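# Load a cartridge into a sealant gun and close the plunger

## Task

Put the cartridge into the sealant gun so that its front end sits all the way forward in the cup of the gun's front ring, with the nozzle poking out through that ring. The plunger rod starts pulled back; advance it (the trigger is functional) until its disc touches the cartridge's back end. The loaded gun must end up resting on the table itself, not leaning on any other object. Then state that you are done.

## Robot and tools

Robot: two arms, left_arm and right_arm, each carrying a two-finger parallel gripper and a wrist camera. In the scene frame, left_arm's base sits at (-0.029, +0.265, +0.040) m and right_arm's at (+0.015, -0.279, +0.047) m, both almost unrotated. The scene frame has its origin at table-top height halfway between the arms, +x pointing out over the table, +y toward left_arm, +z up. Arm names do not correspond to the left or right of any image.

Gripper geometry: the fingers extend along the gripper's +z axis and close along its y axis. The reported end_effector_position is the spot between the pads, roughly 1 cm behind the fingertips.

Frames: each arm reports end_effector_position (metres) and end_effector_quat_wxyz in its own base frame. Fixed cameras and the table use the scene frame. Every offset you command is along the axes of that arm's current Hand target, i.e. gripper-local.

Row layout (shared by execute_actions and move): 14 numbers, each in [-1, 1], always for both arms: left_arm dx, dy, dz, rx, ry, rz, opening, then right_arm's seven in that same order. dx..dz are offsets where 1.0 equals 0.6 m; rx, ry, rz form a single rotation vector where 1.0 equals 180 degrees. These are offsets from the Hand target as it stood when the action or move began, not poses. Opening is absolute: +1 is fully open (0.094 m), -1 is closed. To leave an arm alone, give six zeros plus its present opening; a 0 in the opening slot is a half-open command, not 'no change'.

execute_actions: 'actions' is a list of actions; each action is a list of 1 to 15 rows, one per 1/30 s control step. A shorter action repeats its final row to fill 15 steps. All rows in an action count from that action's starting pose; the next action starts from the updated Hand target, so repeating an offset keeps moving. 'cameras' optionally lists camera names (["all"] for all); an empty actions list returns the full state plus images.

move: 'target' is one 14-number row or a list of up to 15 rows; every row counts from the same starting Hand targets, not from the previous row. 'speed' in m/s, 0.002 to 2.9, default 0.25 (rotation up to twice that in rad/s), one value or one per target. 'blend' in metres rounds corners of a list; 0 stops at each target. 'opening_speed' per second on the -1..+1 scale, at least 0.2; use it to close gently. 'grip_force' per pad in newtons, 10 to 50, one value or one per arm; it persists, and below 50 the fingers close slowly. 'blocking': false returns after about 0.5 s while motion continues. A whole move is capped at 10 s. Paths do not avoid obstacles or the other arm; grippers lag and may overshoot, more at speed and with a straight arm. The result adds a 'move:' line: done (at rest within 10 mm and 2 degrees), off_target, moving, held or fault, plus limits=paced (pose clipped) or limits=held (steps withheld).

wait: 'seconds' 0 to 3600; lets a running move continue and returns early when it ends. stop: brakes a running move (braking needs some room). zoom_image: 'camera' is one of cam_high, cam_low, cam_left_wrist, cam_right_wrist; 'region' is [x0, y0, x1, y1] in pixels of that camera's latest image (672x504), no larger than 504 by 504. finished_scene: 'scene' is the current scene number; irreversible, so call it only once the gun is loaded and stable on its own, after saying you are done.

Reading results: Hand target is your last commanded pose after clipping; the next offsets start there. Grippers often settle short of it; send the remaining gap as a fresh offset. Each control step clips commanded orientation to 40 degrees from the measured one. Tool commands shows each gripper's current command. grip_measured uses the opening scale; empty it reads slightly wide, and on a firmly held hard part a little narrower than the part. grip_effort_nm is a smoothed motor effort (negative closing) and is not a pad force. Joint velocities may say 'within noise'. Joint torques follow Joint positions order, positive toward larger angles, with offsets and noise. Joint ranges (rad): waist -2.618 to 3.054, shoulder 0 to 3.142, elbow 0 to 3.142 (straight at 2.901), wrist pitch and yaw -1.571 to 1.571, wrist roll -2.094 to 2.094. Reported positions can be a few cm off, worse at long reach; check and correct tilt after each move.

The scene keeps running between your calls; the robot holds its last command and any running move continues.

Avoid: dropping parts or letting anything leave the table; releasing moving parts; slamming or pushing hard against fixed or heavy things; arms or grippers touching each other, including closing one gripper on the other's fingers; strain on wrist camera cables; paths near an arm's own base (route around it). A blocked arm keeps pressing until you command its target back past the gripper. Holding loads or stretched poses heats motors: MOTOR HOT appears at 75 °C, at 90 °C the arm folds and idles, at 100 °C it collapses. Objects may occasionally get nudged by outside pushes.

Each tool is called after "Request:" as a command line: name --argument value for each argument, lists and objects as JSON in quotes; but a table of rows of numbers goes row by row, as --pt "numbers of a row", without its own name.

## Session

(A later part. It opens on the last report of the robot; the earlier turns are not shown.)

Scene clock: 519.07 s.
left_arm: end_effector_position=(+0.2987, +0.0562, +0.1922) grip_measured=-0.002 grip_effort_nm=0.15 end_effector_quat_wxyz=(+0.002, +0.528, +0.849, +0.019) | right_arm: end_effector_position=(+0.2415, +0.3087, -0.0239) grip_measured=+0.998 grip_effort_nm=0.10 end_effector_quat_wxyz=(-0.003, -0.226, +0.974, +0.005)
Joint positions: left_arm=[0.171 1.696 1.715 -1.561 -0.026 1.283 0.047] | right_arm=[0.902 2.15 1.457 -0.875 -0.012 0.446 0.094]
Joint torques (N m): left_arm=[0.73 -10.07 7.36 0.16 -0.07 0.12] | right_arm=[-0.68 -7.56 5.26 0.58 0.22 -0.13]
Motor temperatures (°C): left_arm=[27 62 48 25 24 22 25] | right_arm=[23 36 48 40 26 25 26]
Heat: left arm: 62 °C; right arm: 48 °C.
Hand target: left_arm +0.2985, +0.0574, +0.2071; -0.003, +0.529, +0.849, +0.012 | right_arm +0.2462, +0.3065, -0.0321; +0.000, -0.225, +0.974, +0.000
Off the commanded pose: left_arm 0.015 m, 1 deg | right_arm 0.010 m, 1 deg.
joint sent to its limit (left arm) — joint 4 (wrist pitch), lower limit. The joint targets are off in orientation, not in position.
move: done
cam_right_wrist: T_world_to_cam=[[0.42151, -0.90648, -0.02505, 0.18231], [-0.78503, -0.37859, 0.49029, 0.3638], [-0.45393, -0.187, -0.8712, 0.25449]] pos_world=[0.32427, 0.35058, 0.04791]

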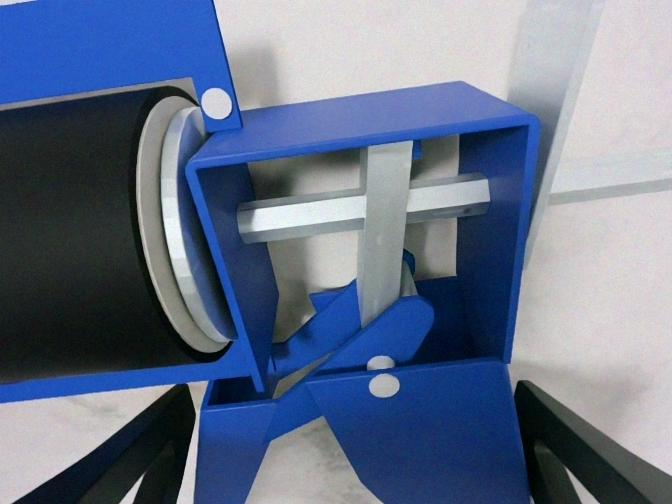

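Request:
move --pt "0 0 0 0 0 0 0 0 0 0 0 0 0 0.5" --pt "0 0 0 0 0 0 0 0 0 0 0 0 0 1" --opening_speed 0.8 --cameras '["cam_right_wrist","cam_left_wrist"]'

Request:
move --target '[0,0,0,0,0,0,0, 0,0,0,0,0,0,0.45]' --opening_speed 0.8 --cameras '["cam_right_wrist","cam_left_wrist"]'

Scene clock: 526.40 s.
left_arm: end_effector_position=(+0.2987, +0.0562, +0.1922) grip_measured=-0.002 grip_effort_nm=0.15 end_effector_quat_wxyz=(+0.002, +0.528, +0.849, +0.019) | right_arm: end_effector_position=(+0.2437, +0.3114, -0.0247) grip_measured=+0.997 grip_effort_nm=0.10 end_effector_quat_wxyz=(+0.003, -0.232, +0.973, +0.010)
Joint positions: left_arm=[0.171 1.696 1.715 -1.561 -0.026 1.283 0.047] | right_arm=[0.902 2.15 1.454 -0.857 -0.012 0.434 0.094]
Joint torques (N m): left_arm=[0.85 -10.02 7.41 0.16 -0.08 0.16] | right_arm=[-0.69 -7.61 5.64 0.47 0.21 0]
Motor temperatures (°C): left_arm=[27 61 48 25 24 22 25] | right_arm=[23 37 48 39 26 25 26]
Heat: left arm: 61 °C; right arm: 48 °C.
Hand target: left_arm +0.2985, +0.0574, +0.2071; -0.003, +0.529, +0.849, +0.012 | right_arm +0.2462, +0.3065, -0.0320; +0.000, -0.225, +0.974, +0.001
Off the commanded pose: left_arm 0.015 m, 1 deg | right_arm 0.009 m, 1 deg.
joint sent to its limit (left arm) — joint 4 (wrist pitch), lower limit. The joint targets are off in orientation, not in position.
move: done; target 2's new opening was sent with right_arm's hand 0.012 m and 2 deg from that target
cam_left_wrist: T_world_to_cam=[[-0.91089, -0.40708, -0.06755, 0.31662], [-0.38672, 0.78503, 0.48392, 0.02343], [-0.14397, 0.46692, -0.8725, 0.29303]] pos_world=[0.33965, -0.02633, 0.26572]
cam_right_wrist: T_world_to_cam=[[0.43313, -0.90077, -0.03175, 0.17912], [-0.78484, -0.39424, 0.47813, 0.37143], [-0.4432, -0.18217, -0.87772, 0.25101]] pos_world=[0.32518, 0.3535, 0.04841]
Images, in order (width x height): cam_left_wrist 672x504, cam_right_wrist 672x504.

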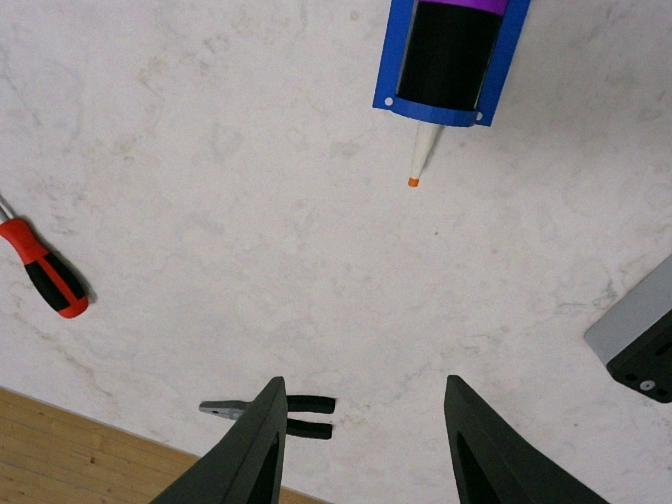

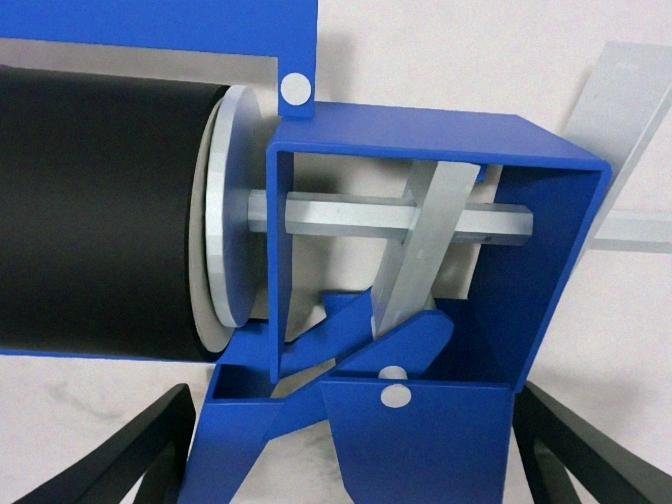

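Scene clock: 527.33 s.
left_arm: end_effector_position=(+0.2987, +0.0562, +0.1922) grip_measured=-0.002 grip_effort_nm=0.15 end_effector_quat_wxyz=(+0.002, +0.528, +0.849, +0.019) | right_arm: end_effector_position=(+0.2398, +0.3081, -0.0251) grip_measured=+0.500 grip_effort_nm=-0.89 end_effector_quat_wxyz=(-0.006, -0.236, +0.972, +0.006)
Joint positions: left_arm=[0.171 1.696 1.715 -1.561 -0.026 1.283 0.047] | right_arm=[0.902 2.151 1.454 -0.876 -0.016 0.426 0.07]
Joint torques (N m): left_arm=[0.77 -10.03 7.39 0.16 -0.06 0.13] | right_arm=[-0.72 -7.66 5.52 0.6 0.22 0.1]
Motor temperatures (°C): left_arm=[27 61 48 25 24 22 25] | right_arm=[23 37 48 39 26 25 26]
Heat: left arm: 61 °C; right arm: 48 °C.
Hand target: left_arm +0.2985, +0.0574, +0.2071; -0.003, +0.529, +0.849, +0.012 | right_arm +0.2462, +0.3065, -0.0320; +0.000, -0.225, +0.974, +0.000
Off the commanded pose: left_arm 0.015 m, 1 deg | right_arm 0.010 m, 2 deg.
joint sent to its limit (left arm) — joint 4 (wrist pitch), lower limit. The joint targets are off in orientation, not in position.
move: done
cam_left_wrist: T_world_to_cam=[[-0.91089, -0.40708, -0.06755, 0.31662], [-0.38672, 0.78503, 0.48392, 0.02343], [-0.14397, 0.46692, -0.8725, 0.29303]] pos_world=[0.33965, -0.02633, 0.26572]
cam_right_wrist: T_world_to_cam=[[0.43995, -0.89762, -0.02693, 0.17523], [-0.77372, -0.39411, 0.49602, 0.3651], [-0.45585, -0.19739, -0.8679, 0.25635]] pos_world=[0.32225, 0.35178, 0.04611]
Images, in order (width x height): cam_left_wrist 672x504, cam_right_wrist 672x504.

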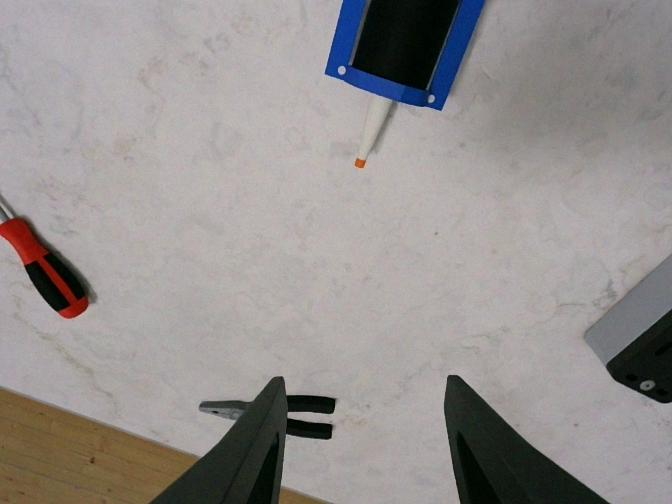

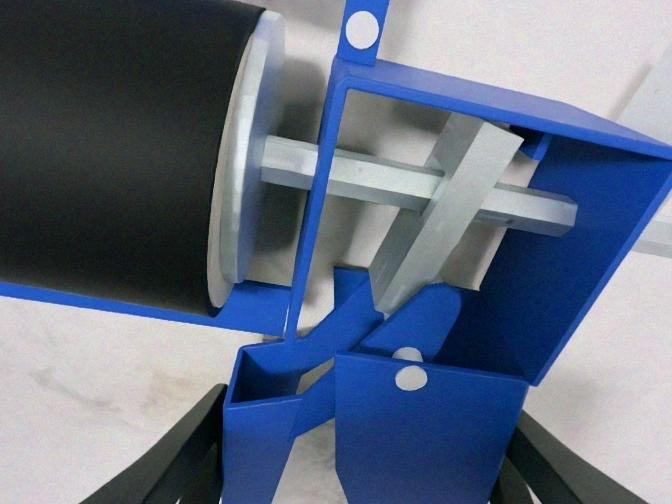

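Request:
move --pt "0 0 0 0 0 0 0 0 0 0 0 0 0 1" --pt "0 0 0 0 0 0 0 0 0 0 0 0 0 0.45" --opening_speed 0.8 --cameras '["cam_right_wrist","cam_left_wrist"]'

Request:
zoom_image --camera "cam_left_wrist" --region '[260, 0, 500, 200]'

Scene clock: 532.83 s.
left_arm: end_effector_position=(+0.2987, +0.0562, +0.1922) grip_measured=-0.002 grip_effort_nm=0.15 end_effector_quat_wxyz=(+0.002, +0.528, +0.849, +0.019) | right_arm: end_effector_position=(+0.2419, +0.3113, -0.0251) grip_measured=+0.715 grip_effort_nm=-1.04 end_effector_quat_wxyz=(-0.001, -0.235, +0.972, +0.011)
Joint positions: left_arm=[0.171 1.696 1.715 -1.561 -0.026 1.283 0.047] | right_arm=[0.902 2.151 1.454 -0.861 -0.018 0.427 0.081]
Joint torques (N m): left_arm=[0.85 -9.95 7.47 0.15 -0.09 0.14] | right_arm=[-0.72 -7.68 5.56 0.49 0.28 0.08]
Motor temperatures (°C): left_arm=[27 60 48 25 24 22 25] | right_arm=[23 38 47 39 26 25 27]
Heat: left arm: 60 °C; right arm: 47 °C.
Hand target: left_arm +0.2985, +0.0574, +0.2071; -0.003, +0.529, +0.849, +0.012 | right_arm +0.2462, +0.3065, -0.0320; +0.000, -0.225, +0.974, +0.000
Off the commanded pose: left_arm 0.015 m, 1 deg | right_arm 0.009 m, 2 deg.
joint sent to its limit (left arm) — joint 4 (wrist pitch), lower limit. The joint targets are off in orientation, not in position.
move: done
cam_left_wrist: T_world_to_cam=[[-0.91089, -0.40708, -0.06755, 0.31662], [-0.38672, 0.78503, 0.48392, 0.02343], [-0.14397, 0.46692, -0.8725, 0.29303]] pos_world=[0.33965, -0.02633, 0.26572]
cam_right_wrist: T_world_to_cam=[[0.43909, -0.89775, -0.03529, 0.17732], [-0.77811, -0.39962, 0.48461, 0.37047], [-0.44916, -0.18533, -0.87402, 0.25238]] pos_world=[0.32376, 0.354, 0.04731]
Images, in order (width x height): cam_left_wrist 672x504, cam_right_wrist 672x504.

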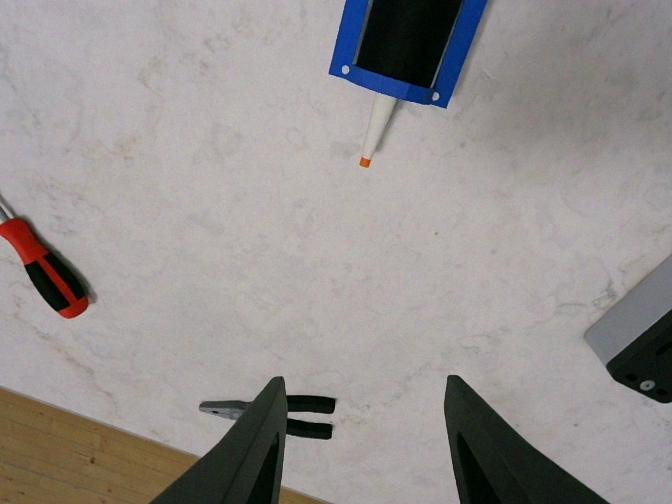

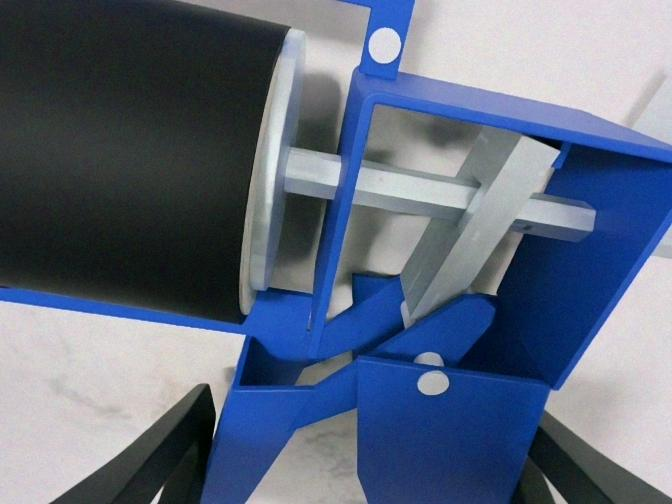

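Scaled by 2.100.

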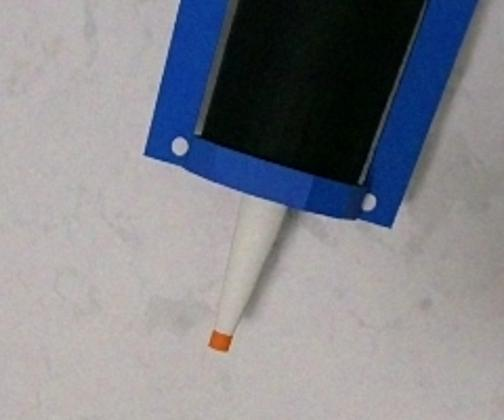

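Request:
move --pt "0 0 0 0 0 0 0 0 0 0 0 0 0 1" --pt "0 0 0 0 0 0 0 0 0 -0.04 0 0 0 1" --pt "0 0 0 0 0 0 0 0 0 -0.2 0 0 0 1" --speed 0.14 --opening_speed 0.8 --cameras '["cam_right_wrist","cam_left_wrist"]'

Request:
zoom_image --camera "cam_left_wrist" --region '[260, 0, 500, 200]'

Request:
zoom_image --camera "cam_right_wrist" --region '[100, 0, 500, 250]'

Scene clock: 541.70 s.
left_arm: end_effector_position=(+0.2987, +0.0562, +0.1922) grip_measured=-0.002 grip_effort_nm=0.15 end_effector_quat_wxyz=(+0.002, +0.528, +0.849, +0.019) | right_arm: end_effector_position=(+0.2388, +0.3062, +0.0753) grip_measured=+0.998 grip_effort_nm=0.09 end_effector_quat_wxyz=(-0.017, -0.231, +0.973, -0.005)
Joint positions: left_arm=[0.171 1.696 1.715 -1.561 -0.026 1.283 0.047] | right_arm=[0.902 2.065 1.734 -1.273 -0.014 0.435 0.094]
Joint torques (N m): left_arm=[0.75 -10.04 7.36 0.16 -0.09 0.13] | right_arm=[-0.73 -10.25 8.24 0.25 0.23 0]
Motor temperatures (°C): left_arm=[27 60 48 25 24 22 25] | right_arm=[23 40 47 38 26 25 27]
Heat: left arm: 60 °C; right arm: 47 °C.
Hand target: left_arm +0.2985, +0.0574, +0.2071; -0.003, +0.529, +0.849, +0.012 | right_arm +0.2462, +0.3063, +0.0879; +0.000, -0.225, +0.974, +0.000
Off the commanded pose: left_arm 0.015 m, 1 deg | right_arm 0.015 m, 2 deg.
joint sent to its limit (left arm) — joint 4 (wrist pitch), lower limit. The joint targets are off in orientation, not in position.
move: off_target (right_arm)
cam_left_wrist: T_world_to_cam=[[-0.91089, -0.40708, -0.06755, 0.31662], [-0.38672, 0.78503, 0.48392, 0.02343], [-0.14397, 0.46692, -0.8725, 0.29303]] pos_world=[0.33965, -0.02633, 0.26572]
cam_right_wrist: T_world_to_cam=[[0.43136, -0.9021, -0.01174, 0.17902], [-0.76883, -0.37438, 0.51841, 0.30493], [-0.47205, -0.21459, -0.85505, 0.35082]] pos_world=[0.32282, 0.35093, 0.144]
Images, in order (width x height): cam_left_wrist 672x504, cam_right_wrist 672x504.

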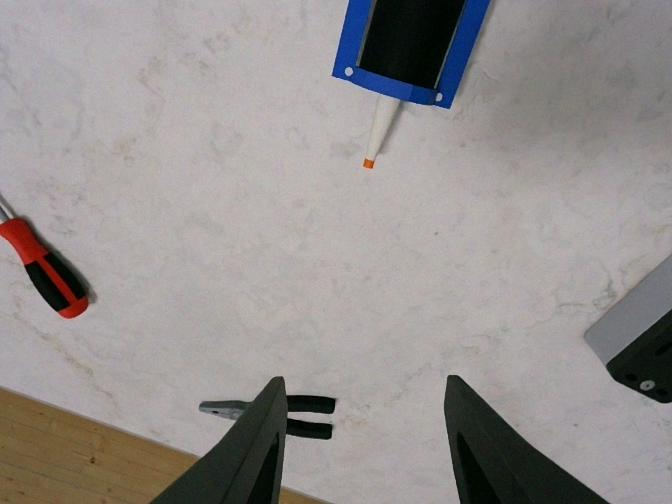

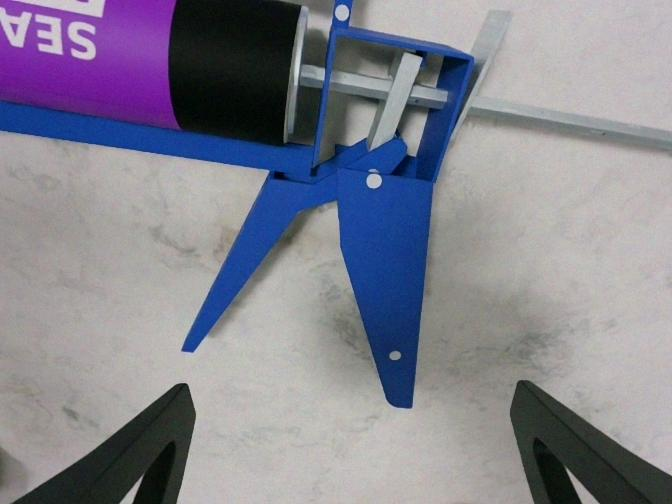

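Scaled by 2.100.

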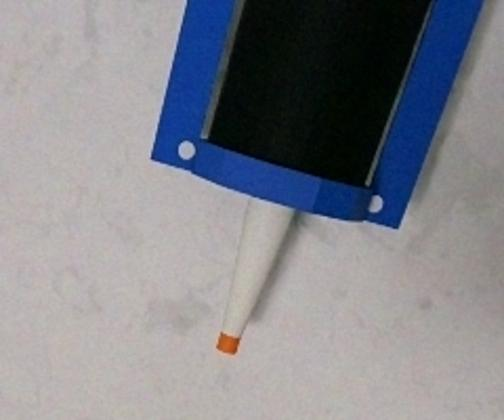

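Scaled by 1.260.

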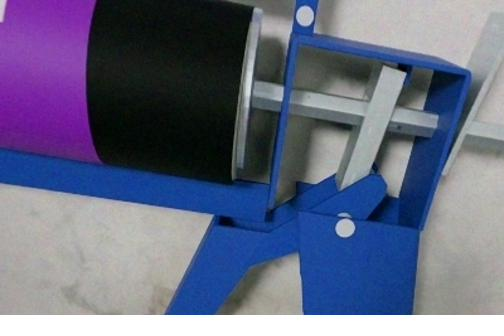

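Request:
finished_scene --scene 2

The scene is finished: the task was done.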